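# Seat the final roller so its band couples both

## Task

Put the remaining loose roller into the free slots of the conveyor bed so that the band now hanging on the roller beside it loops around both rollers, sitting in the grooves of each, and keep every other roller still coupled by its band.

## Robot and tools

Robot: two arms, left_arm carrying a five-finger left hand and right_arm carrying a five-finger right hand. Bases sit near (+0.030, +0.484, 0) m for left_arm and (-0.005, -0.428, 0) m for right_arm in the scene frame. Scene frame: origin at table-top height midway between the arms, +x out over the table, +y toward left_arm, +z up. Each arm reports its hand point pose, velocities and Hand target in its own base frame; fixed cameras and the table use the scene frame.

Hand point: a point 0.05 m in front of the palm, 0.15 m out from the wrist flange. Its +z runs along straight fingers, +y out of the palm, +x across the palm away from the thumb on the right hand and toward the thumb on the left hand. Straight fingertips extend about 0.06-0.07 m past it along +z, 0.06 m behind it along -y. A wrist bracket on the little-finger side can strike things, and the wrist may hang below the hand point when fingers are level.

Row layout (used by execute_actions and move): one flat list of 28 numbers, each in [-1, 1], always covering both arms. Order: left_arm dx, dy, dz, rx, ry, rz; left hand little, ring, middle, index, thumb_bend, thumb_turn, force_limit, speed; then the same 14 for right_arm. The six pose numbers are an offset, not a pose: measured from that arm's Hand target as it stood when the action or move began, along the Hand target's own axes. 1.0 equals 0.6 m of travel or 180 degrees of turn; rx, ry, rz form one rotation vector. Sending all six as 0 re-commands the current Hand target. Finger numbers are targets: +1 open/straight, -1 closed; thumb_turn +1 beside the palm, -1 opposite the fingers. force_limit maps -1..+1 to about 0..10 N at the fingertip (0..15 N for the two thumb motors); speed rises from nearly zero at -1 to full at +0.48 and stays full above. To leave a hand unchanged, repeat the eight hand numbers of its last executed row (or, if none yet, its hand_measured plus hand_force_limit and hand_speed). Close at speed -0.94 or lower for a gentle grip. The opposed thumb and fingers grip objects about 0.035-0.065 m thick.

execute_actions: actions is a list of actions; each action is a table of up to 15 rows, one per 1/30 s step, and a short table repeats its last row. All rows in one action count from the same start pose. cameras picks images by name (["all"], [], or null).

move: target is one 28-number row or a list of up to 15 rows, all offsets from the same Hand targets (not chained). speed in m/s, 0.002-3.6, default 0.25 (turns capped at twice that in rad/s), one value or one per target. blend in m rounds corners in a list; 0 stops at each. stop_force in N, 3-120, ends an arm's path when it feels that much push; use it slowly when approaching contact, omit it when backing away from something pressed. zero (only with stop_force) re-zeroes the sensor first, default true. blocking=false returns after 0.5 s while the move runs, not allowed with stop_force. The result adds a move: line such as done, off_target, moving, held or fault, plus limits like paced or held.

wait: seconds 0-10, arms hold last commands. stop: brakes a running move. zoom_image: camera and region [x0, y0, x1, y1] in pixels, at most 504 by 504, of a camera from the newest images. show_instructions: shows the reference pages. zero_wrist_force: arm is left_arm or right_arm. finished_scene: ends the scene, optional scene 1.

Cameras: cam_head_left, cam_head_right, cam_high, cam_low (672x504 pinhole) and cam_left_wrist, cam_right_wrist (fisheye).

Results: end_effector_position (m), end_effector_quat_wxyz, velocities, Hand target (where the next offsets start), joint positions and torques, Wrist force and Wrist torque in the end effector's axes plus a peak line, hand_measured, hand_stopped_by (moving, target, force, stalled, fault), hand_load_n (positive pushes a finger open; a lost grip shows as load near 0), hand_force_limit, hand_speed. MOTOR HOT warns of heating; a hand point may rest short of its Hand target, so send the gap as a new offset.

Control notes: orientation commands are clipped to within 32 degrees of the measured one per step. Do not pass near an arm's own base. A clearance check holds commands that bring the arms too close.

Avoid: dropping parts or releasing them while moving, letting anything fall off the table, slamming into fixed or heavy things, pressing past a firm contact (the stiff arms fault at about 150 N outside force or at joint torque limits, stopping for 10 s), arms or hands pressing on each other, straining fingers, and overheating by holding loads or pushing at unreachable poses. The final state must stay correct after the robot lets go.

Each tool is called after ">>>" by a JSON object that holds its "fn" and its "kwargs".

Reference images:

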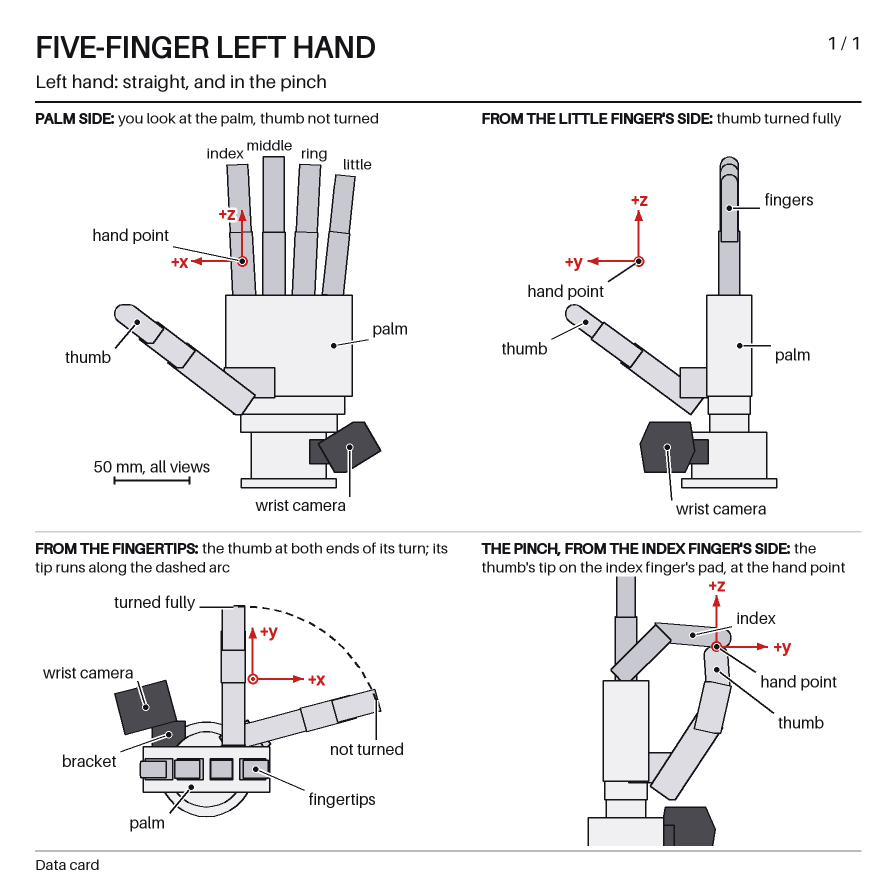

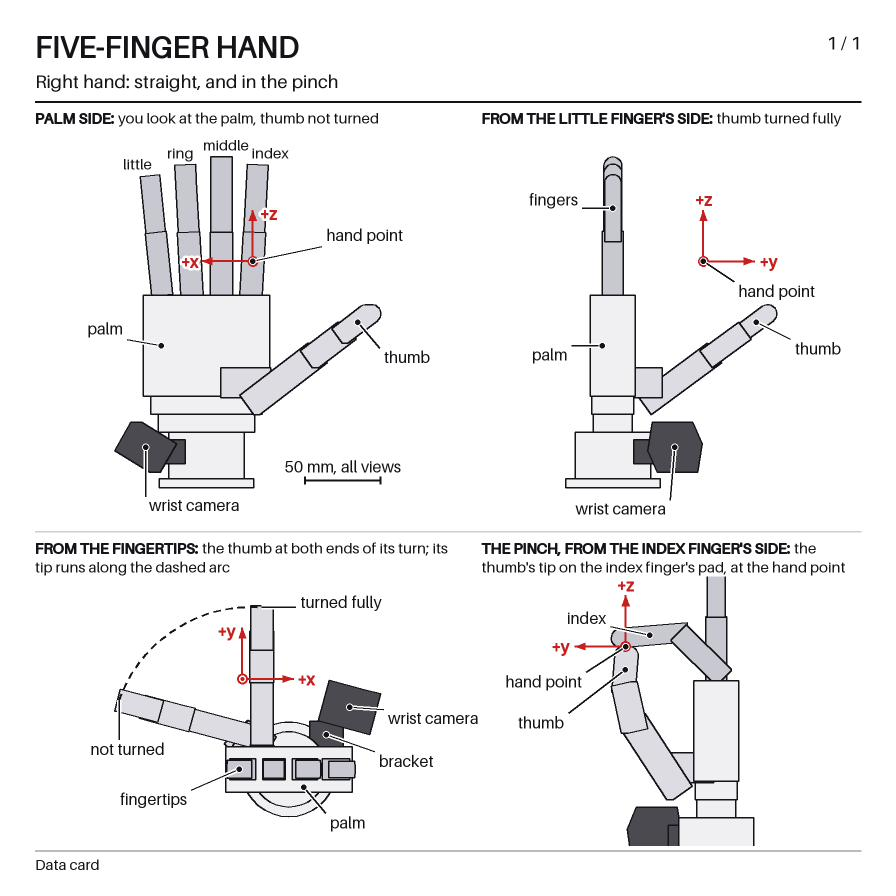

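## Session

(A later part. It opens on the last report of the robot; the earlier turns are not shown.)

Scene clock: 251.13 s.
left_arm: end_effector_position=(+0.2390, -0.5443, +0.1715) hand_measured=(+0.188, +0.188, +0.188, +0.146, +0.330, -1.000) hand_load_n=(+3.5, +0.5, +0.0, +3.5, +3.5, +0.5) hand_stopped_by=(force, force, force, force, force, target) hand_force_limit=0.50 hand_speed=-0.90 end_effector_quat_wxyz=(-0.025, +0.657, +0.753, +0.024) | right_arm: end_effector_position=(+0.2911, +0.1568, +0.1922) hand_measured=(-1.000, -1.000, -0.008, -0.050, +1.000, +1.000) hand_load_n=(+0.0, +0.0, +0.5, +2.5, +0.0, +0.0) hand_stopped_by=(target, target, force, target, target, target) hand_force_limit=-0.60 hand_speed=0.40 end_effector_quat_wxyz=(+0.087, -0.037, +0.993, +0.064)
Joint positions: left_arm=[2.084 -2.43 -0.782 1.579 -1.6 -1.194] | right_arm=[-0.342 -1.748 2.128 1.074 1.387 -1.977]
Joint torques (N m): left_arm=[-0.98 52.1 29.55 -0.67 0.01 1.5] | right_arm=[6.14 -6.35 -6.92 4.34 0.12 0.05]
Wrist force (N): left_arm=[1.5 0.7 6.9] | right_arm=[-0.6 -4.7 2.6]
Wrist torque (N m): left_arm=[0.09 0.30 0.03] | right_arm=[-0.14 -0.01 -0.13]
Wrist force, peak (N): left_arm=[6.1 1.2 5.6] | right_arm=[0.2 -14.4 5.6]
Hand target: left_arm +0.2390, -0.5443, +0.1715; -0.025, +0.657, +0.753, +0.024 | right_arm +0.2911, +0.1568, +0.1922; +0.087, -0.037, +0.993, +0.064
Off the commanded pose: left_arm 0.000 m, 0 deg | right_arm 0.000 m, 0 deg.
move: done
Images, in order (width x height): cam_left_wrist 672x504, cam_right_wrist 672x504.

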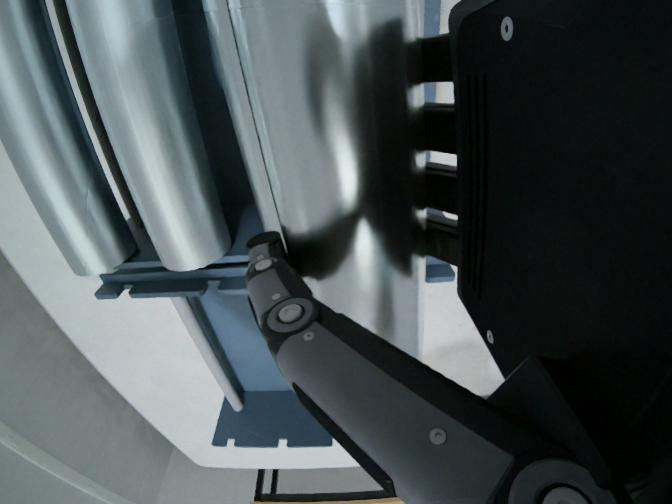

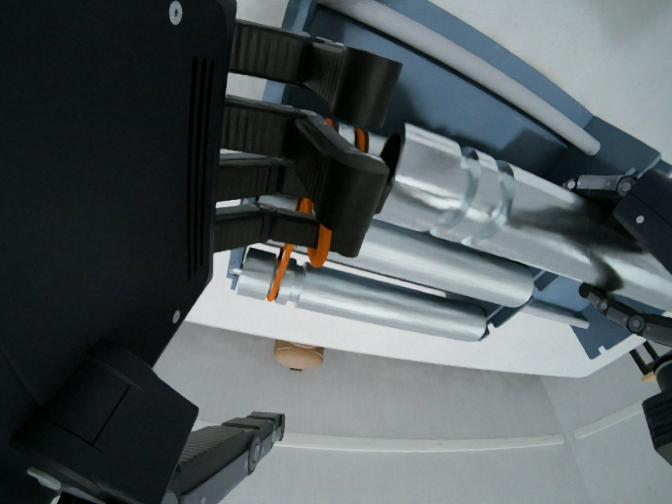

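>>> {"fn": "move", "kwargs": {"target": [0.0198,0.0024,0.0014,0,0,0,-0.6,-0.6,-0.6,-0.8,-0.8,-1,0.5,-0.9,0,0,0,0,0,0,-1,-1,-1,-0.05,1,1,-0.6,0.4], "speed": 0.04, "cameras": ["cam_right_wrist","cam_left_wrist"]}}

>>> {"fn": "zoom_image", "kwargs": {"camera": "cam_right_wrist", "region": [225, 60, 505, 270]}}

Scene clock: 252.23 s.
left_arm: end_effector_position=(+0.2388, -0.5323, +0.1715) hand_measured=(+0.188, +0.188, +0.188, +0.146, +0.330, -1.000) hand_load_n=(+3.5, +0.0, +0.0, +2.5, +3.0, +0.0) hand_stopped_by=(force, force, force, force, force, target) hand_force_limit=0.50 hand_speed=-0.90 end_effector_quat_wxyz=(-0.025, +0.657, +0.753, +0.024) | right_arm: end_effector_position=(+0.2911, +0.1568, +0.1922) hand_measured=(-1.000, -1.000, -0.008, -0.050, +1.000, +1.000) hand_load_n=(+0.0, +0.0, -0.5, +2.5, +0.0, +0.0) hand_stopped_by=(target, target, force, target, target, target) hand_force_limit=-0.60 hand_speed=0.40 end_effector_quat_wxyz=(+0.087, -0.037, +0.993, +0.064)
Joint positions: left_arm=[2.093 -2.392 -0.85 1.61 -1.6 -1.185] | right_arm=[-0.342 -1.748 2.128 1.074 1.387 -1.977]
Joint torques (N m): left_arm=[12.71 61.18 8.87 -1.22 -3.25 1.91] | right_arm=[3.84 -7.86 -13.37 1.57 0.89 -0.99]
Wrist force (N): left_arm=[-0.9 1.2 7.0] | right_arm=[-0.3 -1.8 3.0]
Wrist torque (N m): left_arm=[0.11 0.37 -0.14] | right_arm=[-0.12 0.03 -0.09]
Wrist force, peak (N): left_arm=[1.3 0.6 7.3] | right_arm=[-0.6 -5.4 2.8]
Hand target: left_arm +0.2388, -0.5323, +0.1715; -0.025, +0.657, +0.753, +0.024 | right_arm +0.2911, +0.1568, +0.1922; +0.087, -0.037, +0.993, +0.064
Off the commanded pose: left_arm 0.000 m, 0 deg | right_arm 0.000 m, 0 deg.
move: done
Images, in order (width x height): cam_left_wrist 672x504, cam_right_wrist 672x504.

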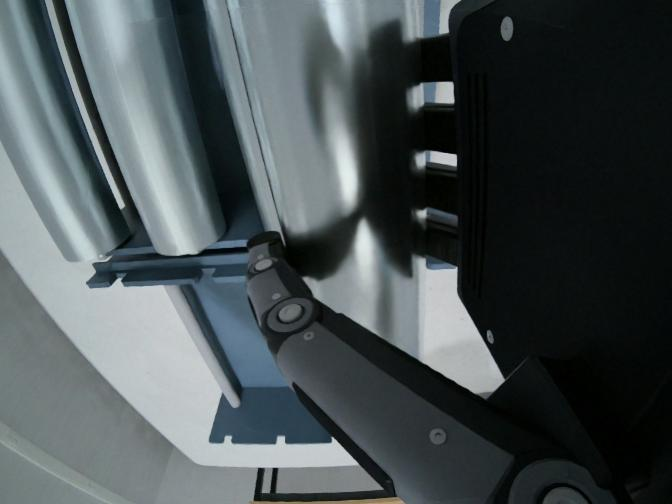

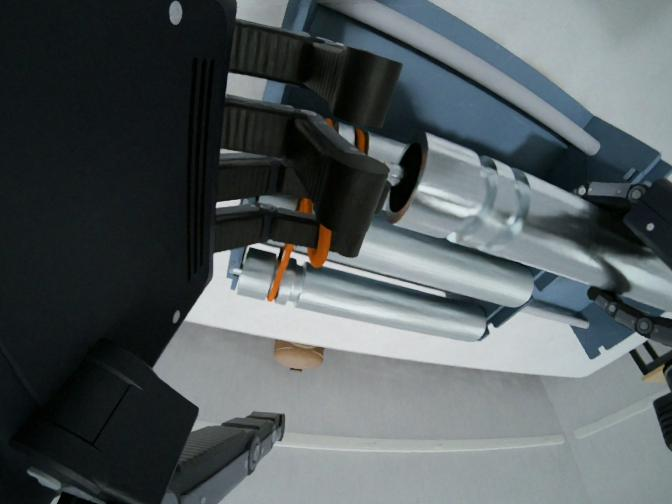

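Scaled by 1.800 from the camera's 672x504 image, which has a finer 960x720 frame.

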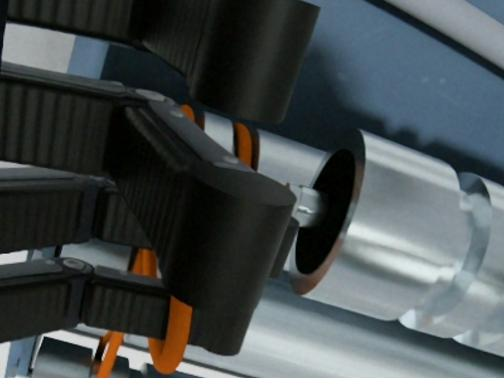

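>>> {"fn": "move", "kwargs": {"target": [0,0,0,0,0,0,-0.6,-0.6,-0.6,-0.8,-0.8,-1,0.5,-0.9,0,0,0,0,0,0,-1,-1,-0.99,-0.05,1,1,-0.6,-0.2], "speed": 0.04, "cameras": ["cam_right_wrist","cam_head_right","cam_low","cam_high"]}}

>>> {"fn": "zoom_image", "kwargs": {"camera": "cam_right_wrist", "region": [225, 60, 505, 270]}}

>>> {"fn": "zoom_image", "kwargs": {"camera": "cam_head_right", "region": [465, 444, 525, 504]}}

>>> {"fn": "zoom_image", "kwargs": {"camera": "cam_low", "region": [180, 165, 220, 205]}}

Scene clock: 253.23 s.
left_arm: end_effector_position=(+0.2388, -0.5323, +0.1715) hand_measured=(+0.188, +0.188, +0.188, +0.146, +0.330, -1.000) hand_load_n=(+4.0, +0.5, +0.0, +2.5, +3.5, +0.0) hand_stopped_by=(force, force, force, force, force, target) hand_force_limit=0.50 hand_speed=-0.90 end_effector_quat_wxyz=(-0.025, +0.657, +0.753, +0.024) | right_arm: end_effector_position=(+0.2911, +0.1568, +0.1922) hand_measured=(-1.000, -1.000, -0.990, -0.050, +1.000, +1.000) hand_load_n=(+0.5, +0.0, +0.0, +2.5, +0.0, -0.5) hand_stopped_by=(target, target, target, target, target, target) hand_force_limit=-0.60 hand_speed=-0.20 end_effector_quat_wxyz=(+0.087, -0.037, +0.993, +0.064)
Joint positions: left_arm=[2.093 -2.392 -0.851 1.61 -1.6 -1.185] | right_arm=[-0.342 -1.748 2.128 1.074 1.387 -1.977]
Joint torques (N m): left_arm=[12.96 61.33 6.52 -1.41 -2.85 1.92] | right_arm=[1.9 -9.82 -17.83 1.66 0.79 -1.96]
Wrist force (N): left_arm=[-0.8 1.3 7.1] | right_arm=[-0.1 -2.2 4.0]
Wrist torque (N m): left_arm=[0.12 0.35 -0.12] | right_arm=[-0.17 -0.06 -0.08]
Wrist force, peak (N): left_arm=[-0.8 1.3 7.1] | right_arm=[-0.1 -2.2 4.0]
Hand target: left_arm +0.2388, -0.5323, +0.1715; -0.025, +0.657, +0.753, +0.024 | right_arm +0.2911, +0.1568, +0.1922; +0.087, -0.037, +0.993, +0.064
Off the commanded pose: left_arm 0.000 m, 0 deg | right_arm 0.000 m, 0 deg.
move: done
Images, in order (width x height): cam_head_right 672x504, cam_high 672x504, cam_low 672x504, cam_right_wrist 672x504.

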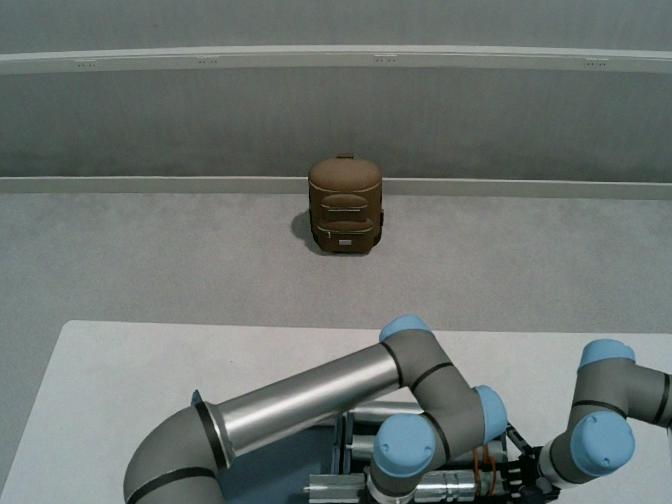

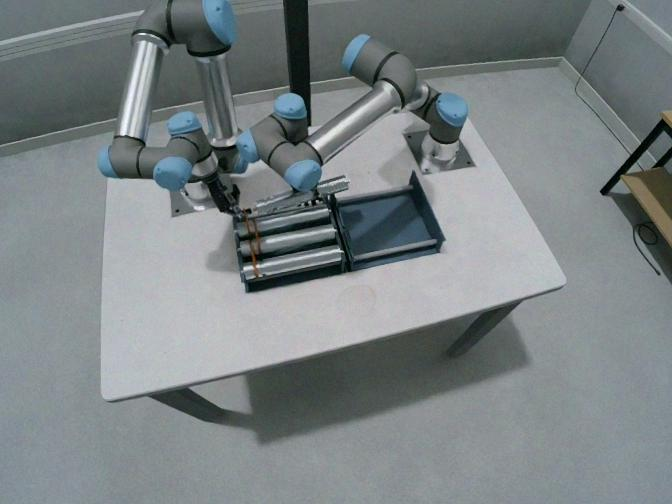

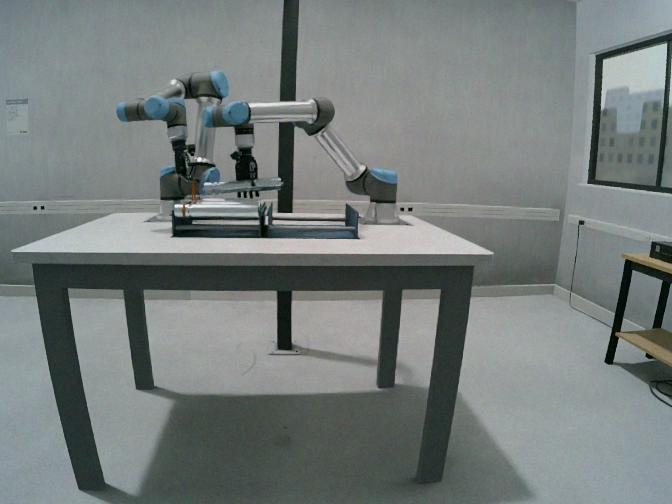

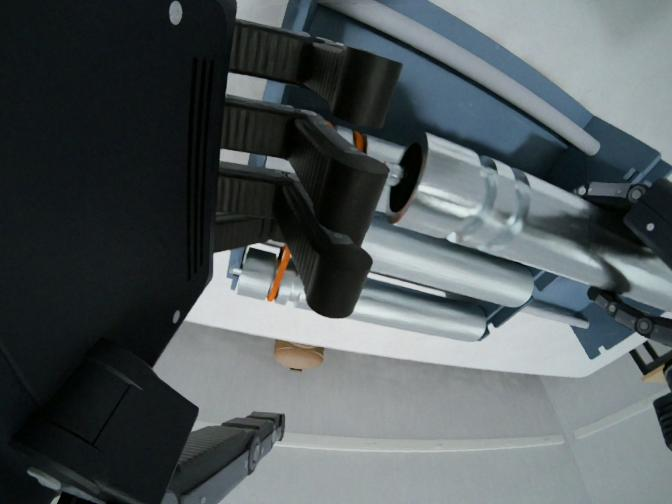

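Scaled by 1.800 from the camera's 672x504 image, which has a finer 960x720 frame.

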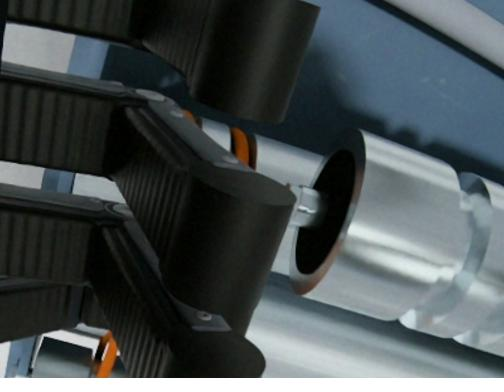

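Scaled by 8.400 from the camera's 672x504 image, which has a finer 960x720 frame.

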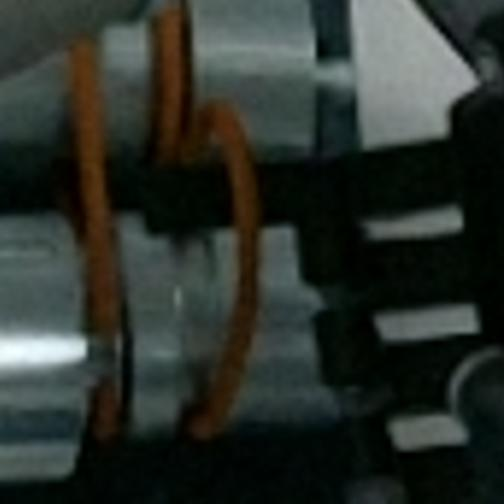

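Scaled by 12.600 from the camera's 672x504 image, which has a finer 960x720 frame.

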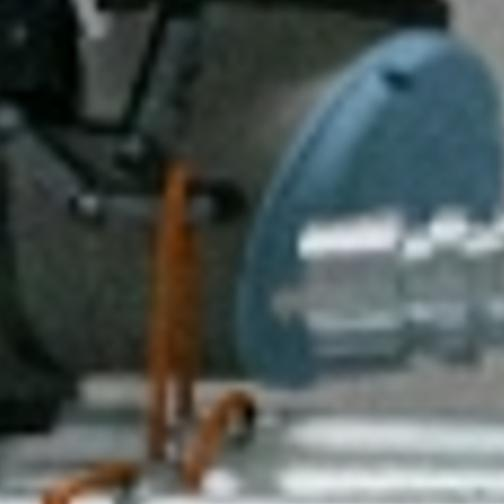

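>>> {"fn": "zoom_image", "kwargs": {"camera": "cam_right_wrist", "region": [380, 110, 660, 320]}}

Scaled by 1.800 from the camera's 672x504 image, which has a finer 960x720 frame.

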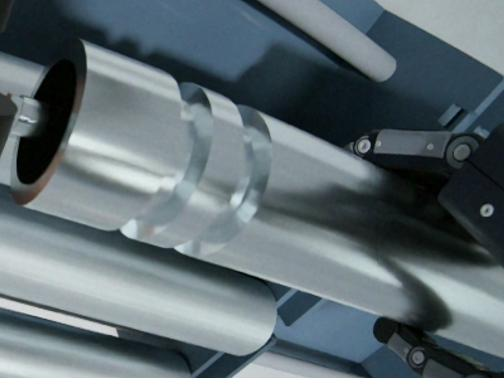

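>>> {"fn": "move", "kwargs": {"target": [0,0,0,0,0,0,-0.6,-0.6,-0.6,-0.9,-0.9,-1,0.5,-0.9,0,0,0,0,0,0,-1,-1,-0.99,-0.05,1,1,-0.6,-0.2], "speed": 0.04, "cameras": ["cam_left_wrist"]}}

Scene clock: 256.73 s.
left_arm: end_effector_position=(+0.2388, -0.5323, +0.1715) hand_measured=(+0.188, +0.188, +0.188, +0.122, +0.318, -1.000) hand_load_n=(+3.5, +0.0, +0.5, +9.5, +11.0, -2.0) hand_stopped_by=(force, force, force, force, force, target) hand_force_limit=0.50 hand_speed=-0.90 end_effector_quat_wxyz=(-0.025, +0.657, +0.753, +0.024) | right_arm: end_effector_position=(+0.2911, +0.1568, +0.1922) hand_measured=(-1.000, -1.000, -0.990, -0.050, +1.000, +1.000) hand_load_n=(+0.0, +0.0, +0.0, +2.5, +0.0, +0.0) hand_stopped_by=(target, target, target, target, target, target) hand_force_limit=-0.60 hand_speed=-0.20 end_effector_quat_wxyz=(+0.087, -0.037, +0.993, +0.064)
Joint positions: left_arm=[2.093 -2.392 -0.851 1.61 -1.6 -1.185] | right_arm=[-0.342 -1.748 2.128 1.074 1.387 -1.977]
Joint torques (N m): left_arm=[12.65 59.54 6.9 -1.56 -1.83 1.98] | right_arm=[-4.23 -13.4 -31.03 3.82 0.84 -2.52]
Wrist force (N): left_arm=[-1.2 1.5 6.9] | right_arm=[-0.3 -2.2 3.5]
Wrist torque (N m): left_arm=[0.14 0.41 -0.18] | right_arm=[-0.15 -0.01 -0.10]
Wrist force, peak (N): left_arm=[-1.2 1.3 7.4] | right_arm=[-0.3 -2.3 4.2]
Hand target: left_arm +0.2388, -0.5323, +0.1715; -0.025, +0.657, +0.753, +0.024 | right_arm +0.2911, +0.1568, +0.1922; +0.087, -0.037, +0.993, +0.064
Off the commanded pose: left_arm 0.000 m, 0 deg | right_arm 0.000 m, 0 deg.
move: done
Images, in order (width x height): cam_left_wrist 672x504.

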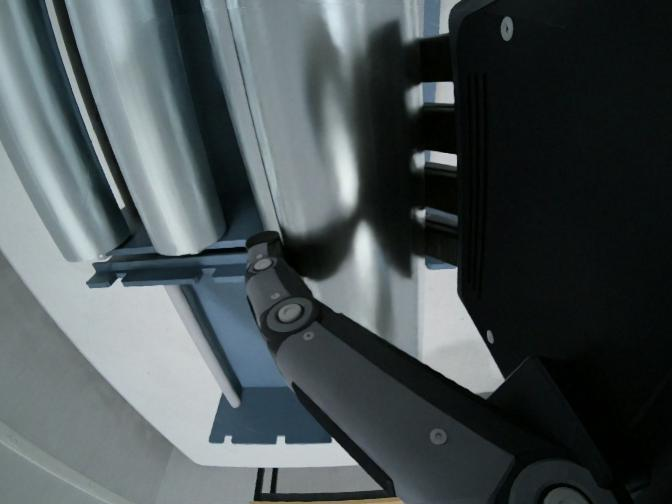

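>>> {"fn": "move", "kwargs": {"target": [-0.0257,0.1198,-0.0018,-0.0062,0,0.0887,-0.6,-0.6,-0.6,-0.9,-0.9,-1,0.5,-0.9,0,0,0,0,0,0,-1,-1,-0.99,-0.05,1,1,-0.6,-0.2], "speed": 0.08, "cameras": ["cam_right_wrist","cam_head_right","cam_low","cam_high","cam_left_wrist"]}}

>>> {"fn": "zoom_image", "kwargs": {"camera": "cam_right_wrist", "region": [225, 60, 505, 270]}}

>>> {"fn": "zoom_image", "kwargs": {"camera": "cam_head_right", "region": [465, 444, 525, 504]}}

>>> {"fn": "zoom_image", "kwargs": {"camera": "cam_low", "region": [180, 165, 220, 205]}}

Scene clock: 259.47 s.
left_arm: end_effector_position=(+0.3121, -0.5379, +0.1718) hand_measured=(+0.188, +0.188, +0.188, +0.122, +0.318, -1.000) hand_load_n=(+3.5, +0.0, +0.0, +9.0, +11.0, -2.5) hand_stopped_by=(force, force, force, force, force, target) hand_force_limit=0.50 hand_speed=-0.90 end_effector_quat_wxyz=(-0.021, +0.756, +0.654, +0.028) | right_arm: end_effector_position=(+0.2911, +0.1568, +0.1922) hand_measured=(-1.000, -1.000, -0.990, -0.050, +1.000, +1.000) hand_load_n=(+0.0, +0.0, +0.0, +2.5, +0.0, +0.0) hand_stopped_by=(target, target, target, target, target, target) hand_force_limit=-0.60 hand_speed=-0.20 end_effector_quat_wxyz=(+0.087, -0.037, +0.993, +0.064)
Joint positions: left_arm=[2.186 -2.425 -0.786 1.593 -1.622 -0.813] | right_arm=[-0.342 -1.748 2.128 1.074 1.387 -1.977]
Joint torques (N m): left_arm=[13.35 38.74 33.44 -5.44 -3.34 2.05] | right_arm=[-8 -15.39 -31.23 3.87 0.86 -2.57]
Wrist force (N): left_arm=[-0.9 1.2 6.4] | right_arm=[-0.2 -2.3 4.0]
Wrist torque (N m): left_arm=[0.09 0.38 -0.11] | right_arm=[-0.19 -0.04 -0.10]
Wrist force, peak (N): left_arm=[-1.0 1.2 7.1] | right_arm=[-0.2 -2.4 4.2]
Hand target: left_arm +0.3121, -0.5379, +0.1718; -0.021, +0.756, +0.654, +0.028 | right_arm +0.2911, +0.1568, +0.1922; +0.087, -0.037, +0.993, +0.064
Off the commanded pose: left_arm 0.000 m, 0 deg | right_arm 0.000 m, 0 deg.
move: done
Images, in order (width x height): cam_head_right 672x504, cam_high 672x504, cam_low 672x504, cam_left_wrist 672x504, cam_right_wrist 672x504.

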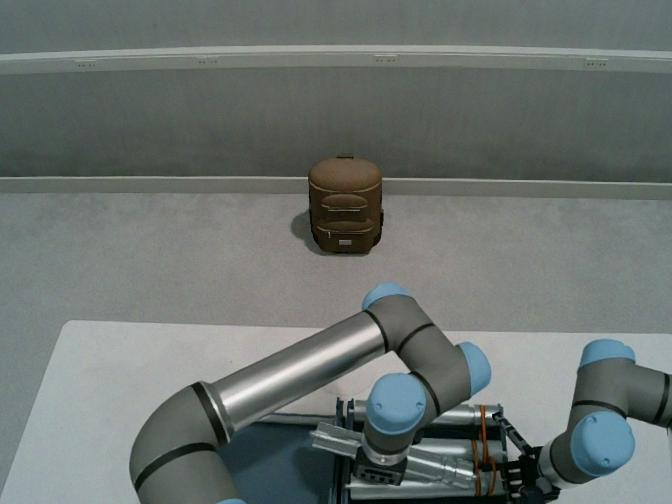

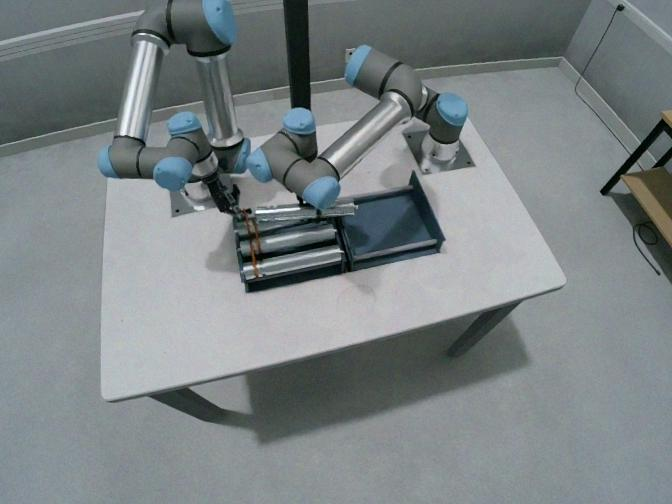

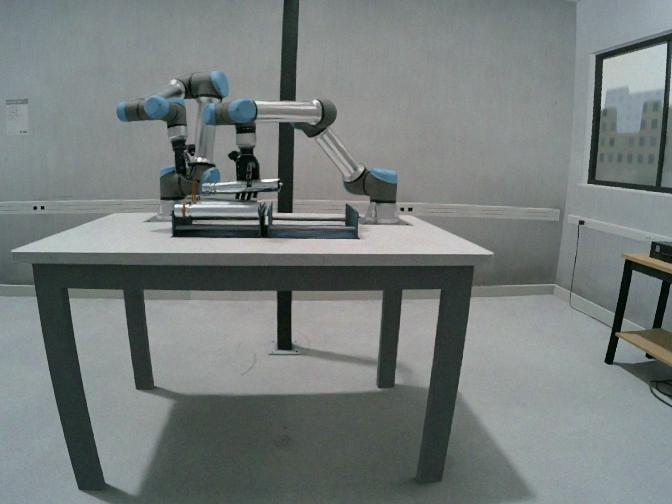

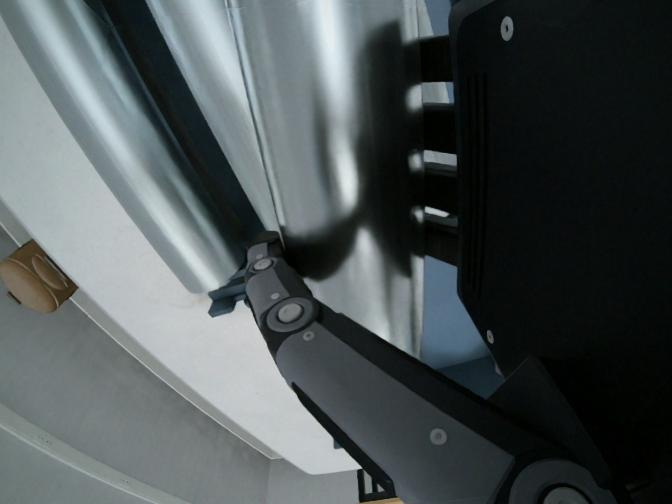

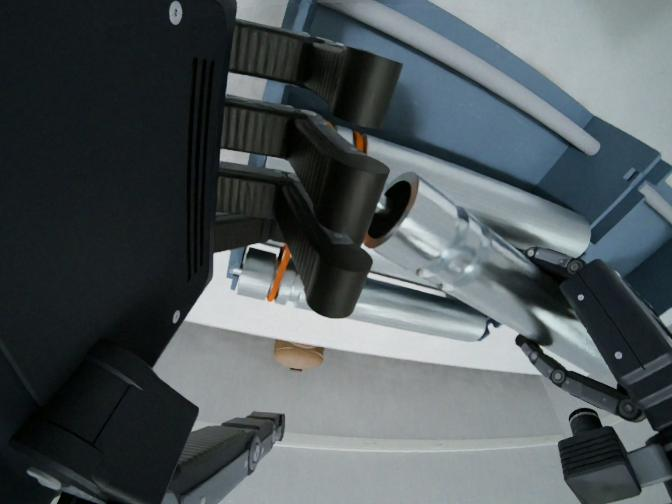

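Scaled by 1.800 from the camera's 672x504 image, which has a finer 960x720 frame.

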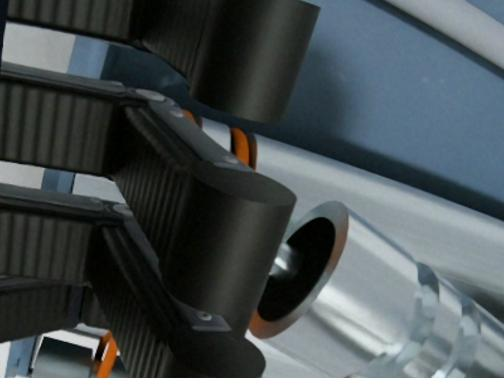

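Scaled by 8.400 from the camera's 672x504 image, which has a finer 960x720 frame.

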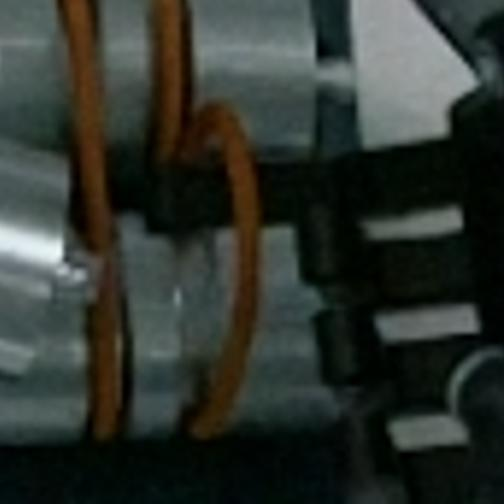

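Scaled by 12.600 from the camera's 672x504 image, which has a finer 960x720 frame.

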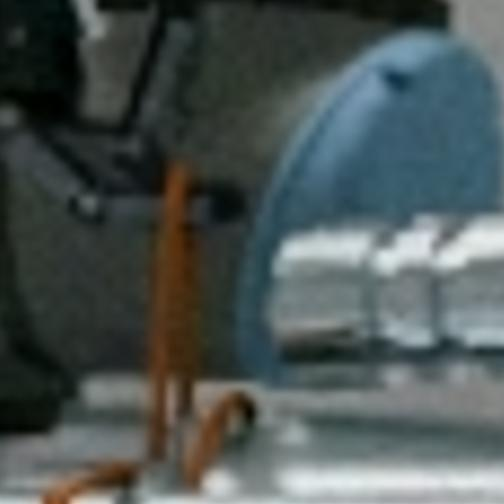

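>>> {"fn": "zoom_image", "kwargs": {"camera": "cam_right_wrist", "region": [360, 150, 640, 360]}}

>>> {"fn": "zoom_image", "kwargs": {"camera": "cam_head_right", "region": [300, 400, 510, 504]}}

Scaled by 1.800 from the camera's 672x504 image, which has a finer 960x720 frame.

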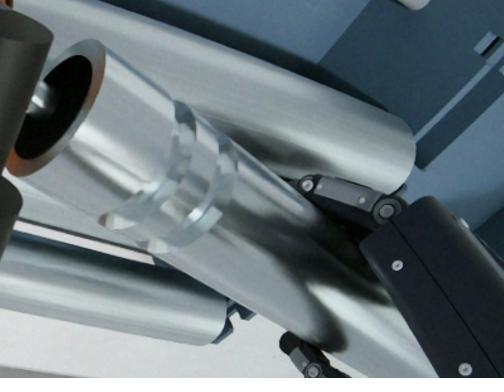

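Scaled by 2.400 from the camera's 672x504 image, which has a finer 960x720 frame.

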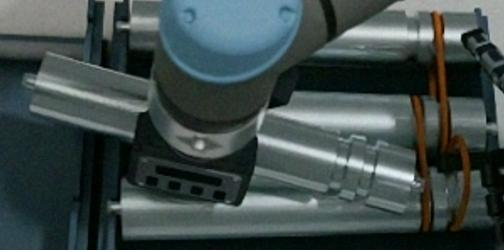

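>>> {"fn": "zoom_image", "kwargs": {"camera": "cam_low", "region": [190, 165, 300, 235]}}

>>> {"fn": "zoom_image", "kwargs": {"camera": "cam_high", "region": [225, 185, 365, 285]}}

Scaled by 4.582 from the camera's 672x504 image, which has a finer 960x720 frame.

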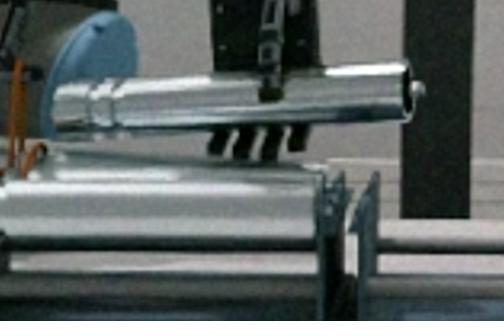

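Scaled by 3.600 from the camera's 672x504 image, which has a finer 960x720 frame.

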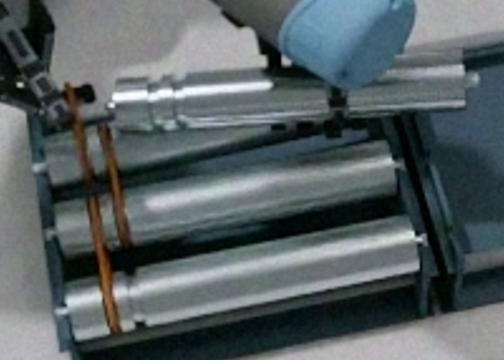

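>>> {"fn": "move", "kwargs": {"target": [-0.0097,-0.0601,0.0018,0.0050,0,-0.0720,-0.6,-0.6,-0.6,-0.9,-0.9,-1,0.5,-0.9,0.0026,-0.0296,-0.0041,0,0,0,-1,-1,-0.99,-0.05,1,1,-0.6,-0.2], "speed": 0.06, "cameras": ["cam_right_wrist","cam_head_right","cam_low","cam_high"]}}

>>> {"fn": "zoom_image", "kwargs": {"camera": "cam_right_wrist", "region": [225, 60, 505, 270]}}

>>> {"fn": "zoom_image", "kwargs": {"camera": "cam_head_right", "region": [465, 444, 525, 504]}}

>>> {"fn": "zoom_image", "kwargs": {"camera": "cam_low", "region": [180, 165, 220, 205]}}

Scene clock: 265.70 s.
left_arm: end_effector_position=(+0.2756, -0.5384, +0.1702) hand_measured=(+0.188, +0.188, +0.188, +0.122, +0.318, -1.000) hand_load_n=(+3.5, +0.0, +0.0, +9.0, +11.0, -2.0) hand_stopped_by=(force, force, force, force, force, target) hand_force_limit=0.50 hand_speed=-0.90 end_effector_quat_wxyz=(-0.024, +0.677, +0.735, +0.025) | right_arm: end_effector_position=(+0.2907, +0.1388, +0.1922) hand_measured=(-1.000, -1.000, -0.990, -0.050, +1.000, +1.000) hand_load_n=(+0.0, +0.0, +0.0, +3.0, +0.0, +0.5) hand_stopped_by=(target, target, target, target, target, target) hand_force_limit=-0.60 hand_speed=-0.20 end_effector_quat_wxyz=(+0.087, -0.037, +0.993, +0.064)
Joint positions: left_arm=[2.138 -2.439 -0.768 1.577 -1.606 -1.087] | right_arm=[-0.432 -1.761 2.143 1.089 1.378 -2.068]
Joint torques (N m): left_arm=[-12.35 39.94 32.05 -5.56 2.69 -1.95] | right_arm=[-9.77 -16.24 -4.85 4.05 -2.03 -2.97]
Wrist force (N): left_arm=[-0.8 1.1 6.3] | right_arm=[-0.3 -1.4 4.5]
Wrist torque (N m): left_arm=[0.10 0.29 -0.02] | right_arm=[-0.14 -0.01 0.02]
Wrist force, peak (N): left_arm=[-1.2 1.3 6.6] | right_arm=[-0.2 -1.7 4.6]
Hand target: left_arm +0.2756, -0.5384, +0.1702; -0.024, +0.677, +0.735, +0.025 | right_arm +0.2907, +0.1388, +0.1922; +0.087, -0.037, +0.993, +0.064
Off the commanded pose: left_arm 0.000 m, 0 deg | right_arm 0.000 m, 0 deg.
move: done
Images, in order (width x height): cam_head_right 672x504, cam_high 672x504, cam_low 672x504, cam_right_wrist 672x504.

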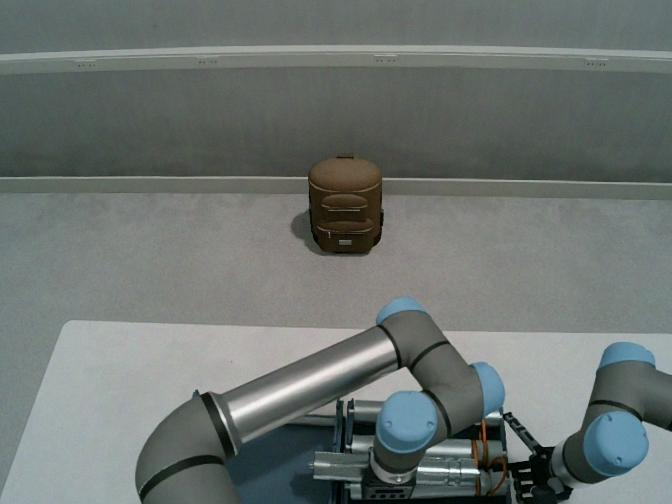

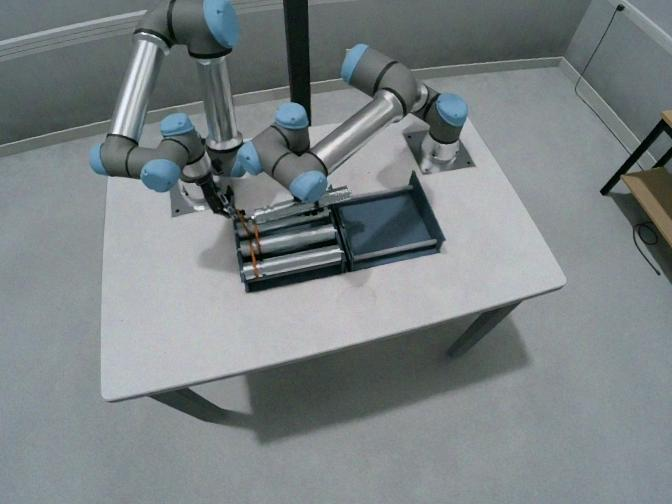

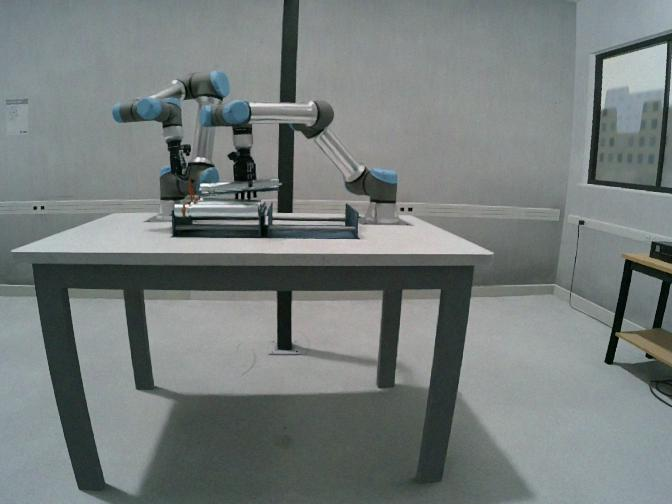

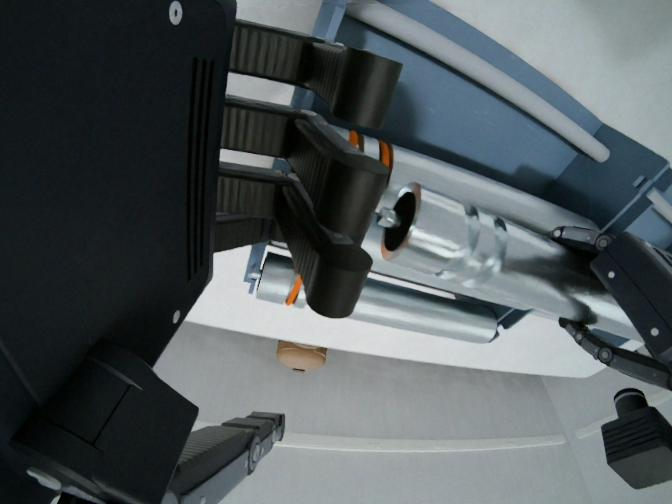

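Scaled by 1.800 from the camera's 672x504 image, which has a finer 960x720 frame.

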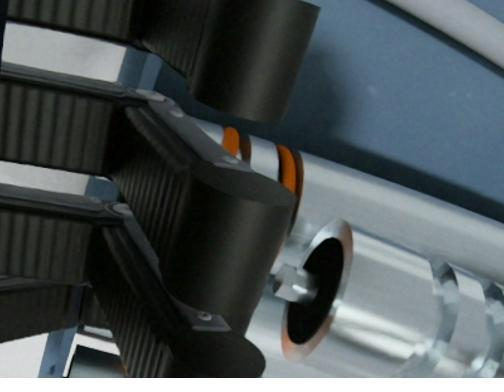

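Scaled by 8.400 from the camera's 672x504 image, which has a finer 960x720 frame.

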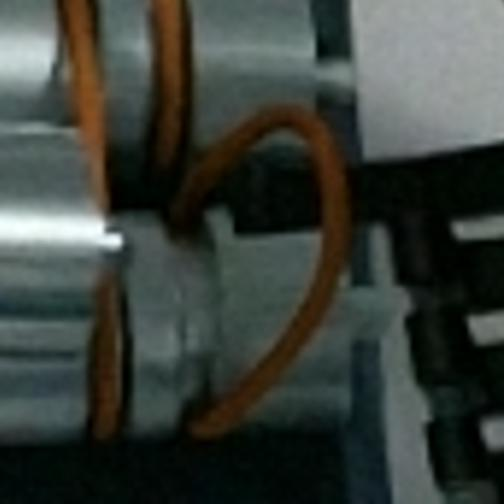

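Scaled by 12.600 from the camera's 672x504 image, which has a finer 960x720 frame.

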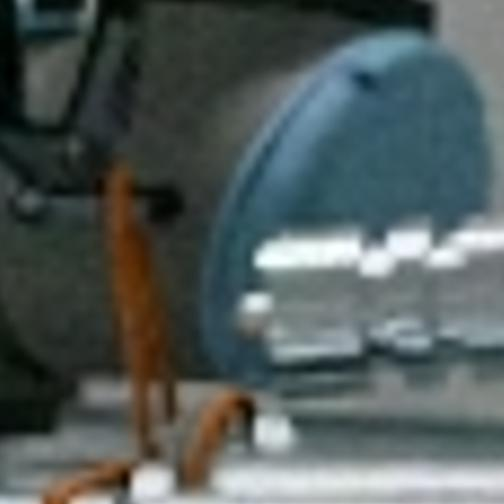

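>>> {"fn": "move", "kwargs": {"target": [-0.0324,-0.0040,-0.0023,0,0,0,-0.6,-0.6,-0.6,-0.9,-0.9,-1,0.5,-0.9,0,0,0,0,0,0,-1,-1,-0.99,-0.05,1,1,-0.6,-0.2], "speed": 0.03, "stop_force": 5, "cameras": ["cam_right_wrist","cam_head_right","cam_low","cam_high"]}}

>>> {"fn": "zoom_image", "kwargs": {"camera": "cam_right_wrist", "region": [225, 60, 505, 270]}}

>>> {"fn": "zoom_image", "kwargs": {"camera": "cam_head_right", "region": [465, 444, 525, 504]}}

>>> {"fn": "zoom_image", "kwargs": {"camera": "cam_low", "region": [180, 165, 220, 205]}}

Scene clock: 268.00 s.
left_arm: end_effector_position=(+0.2750, -0.5514, +0.1701) hand_measured=(+0.188, +0.188, +0.188, +0.122, +0.318, -1.000) hand_load_n=(+2.5, +0.0, +0.5, +10.0, +10.5, -1.5) hand_stopped_by=(force, force, force, force, force, target) hand_force_limit=0.50 hand_speed=-0.90 end_effector_quat_wxyz=(-0.024, +0.677, +0.735, +0.025) | right_arm: end_effector_position=(+0.2907, +0.1388, +0.1922) hand_measured=(-1.000, -1.000, -0.990, -0.050, +1.000, +1.000) hand_load_n=(+0.0, +0.0, +0.0, +3.0, +0.0, +0.0) hand_stopped_by=(target, target, target, target, target, target) hand_force_limit=-0.60 hand_speed=-0.20 end_effector_quat_wxyz=(+0.087, -0.037, +0.993, +0.064)
Joint positions: left_arm=[2.126 -2.482 -0.689 1.541 -1.605 -1.099] | right_arm=[-0.432 -1.761 2.143 1.089 1.378 -2.068]
Joint torques (N m): left_arm=[13.54 63.75 8.11 -0.72 -1.93 2.17] | right_arm=[-9.94 -16.11 -4.81 4.2 -1.92 -2.96]
Wrist force (N): left_arm=[1.3 1.2 5.9] | right_arm=[-0.2 -1.3 4.7]
Wrist torque (N m): left_arm=[0.09 0.22 -0.10] | right_arm=[-0.15 -0.02 0.02]
Wrist force, peak (N): left_arm=[5.9 1.2 4.8] | right_arm=[-0.3 -1.6 4.9]
Hand target: left_arm +0.2750, -0.5514, +0.1701; -0.024, +0.677, +0.735, +0.025 (not the last commanded pose) | right_arm +0.2907, +0.1388, +0.1922; +0.087, -0.037, +0.993, +0.064
Off the commanded pose: left_arm 0.007 m, 0 deg | right_arm 0.000 m, 0 deg.
move: contact (left_arm)
Images, in order (width x height): cam_head_right 672x504, cam_high 672x504, cam_low 672x504, cam_right_wrist 672x504.

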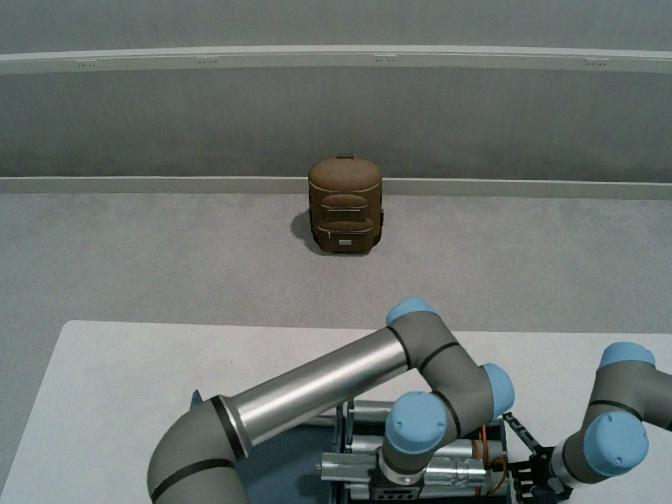

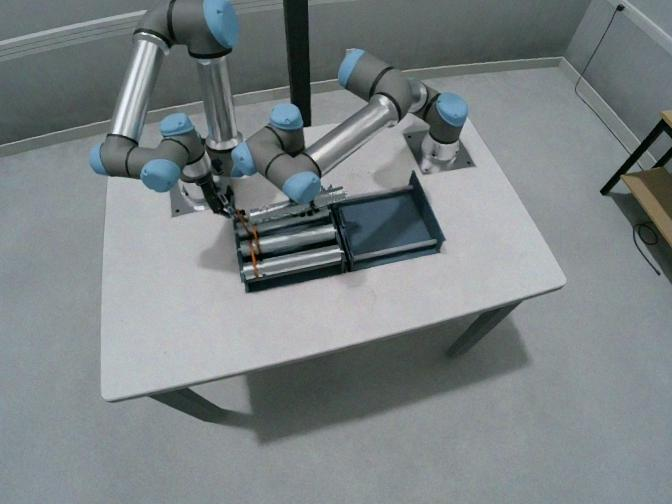

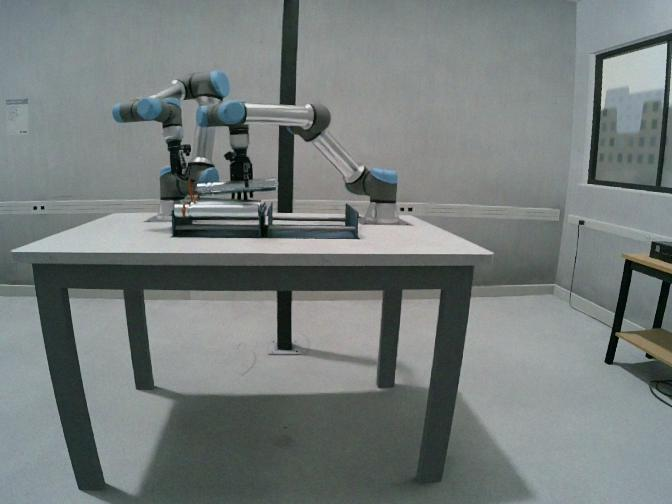

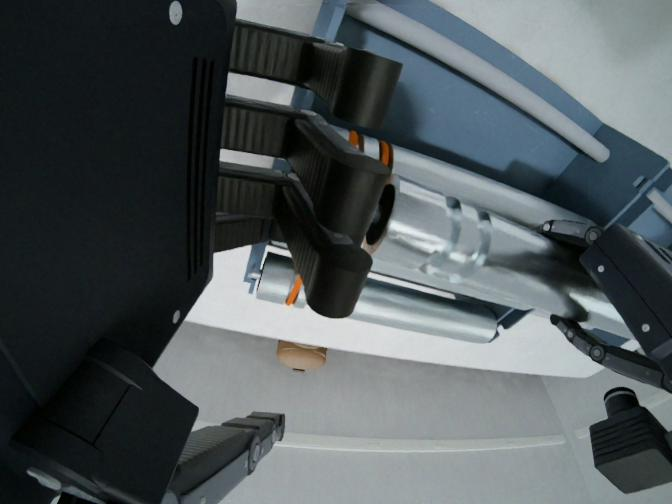

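Scaled by 1.800 from the camera's 672x504 image, which has a finer 960x720 frame.

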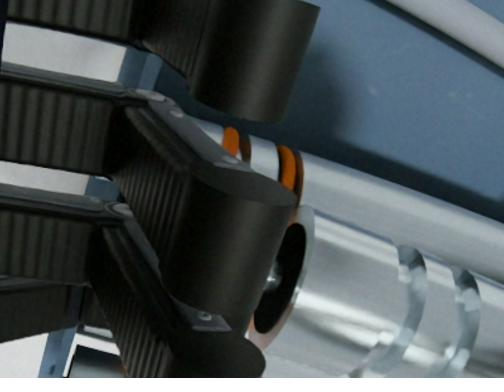

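Scaled by 8.400 from the camera's 672x504 image, which has a finer 960x720 frame.

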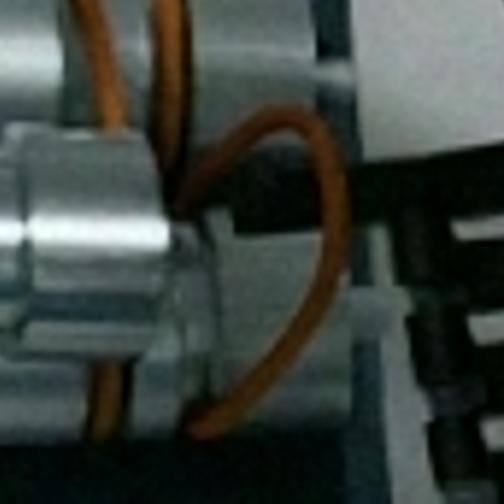

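Scaled by 12.600 from the camera's 672x504 image, which has a finer 960x720 frame.

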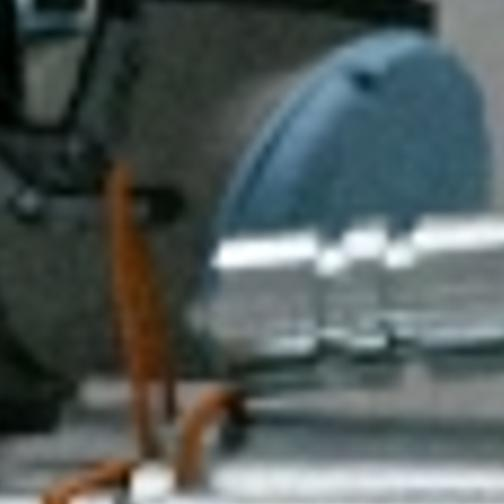

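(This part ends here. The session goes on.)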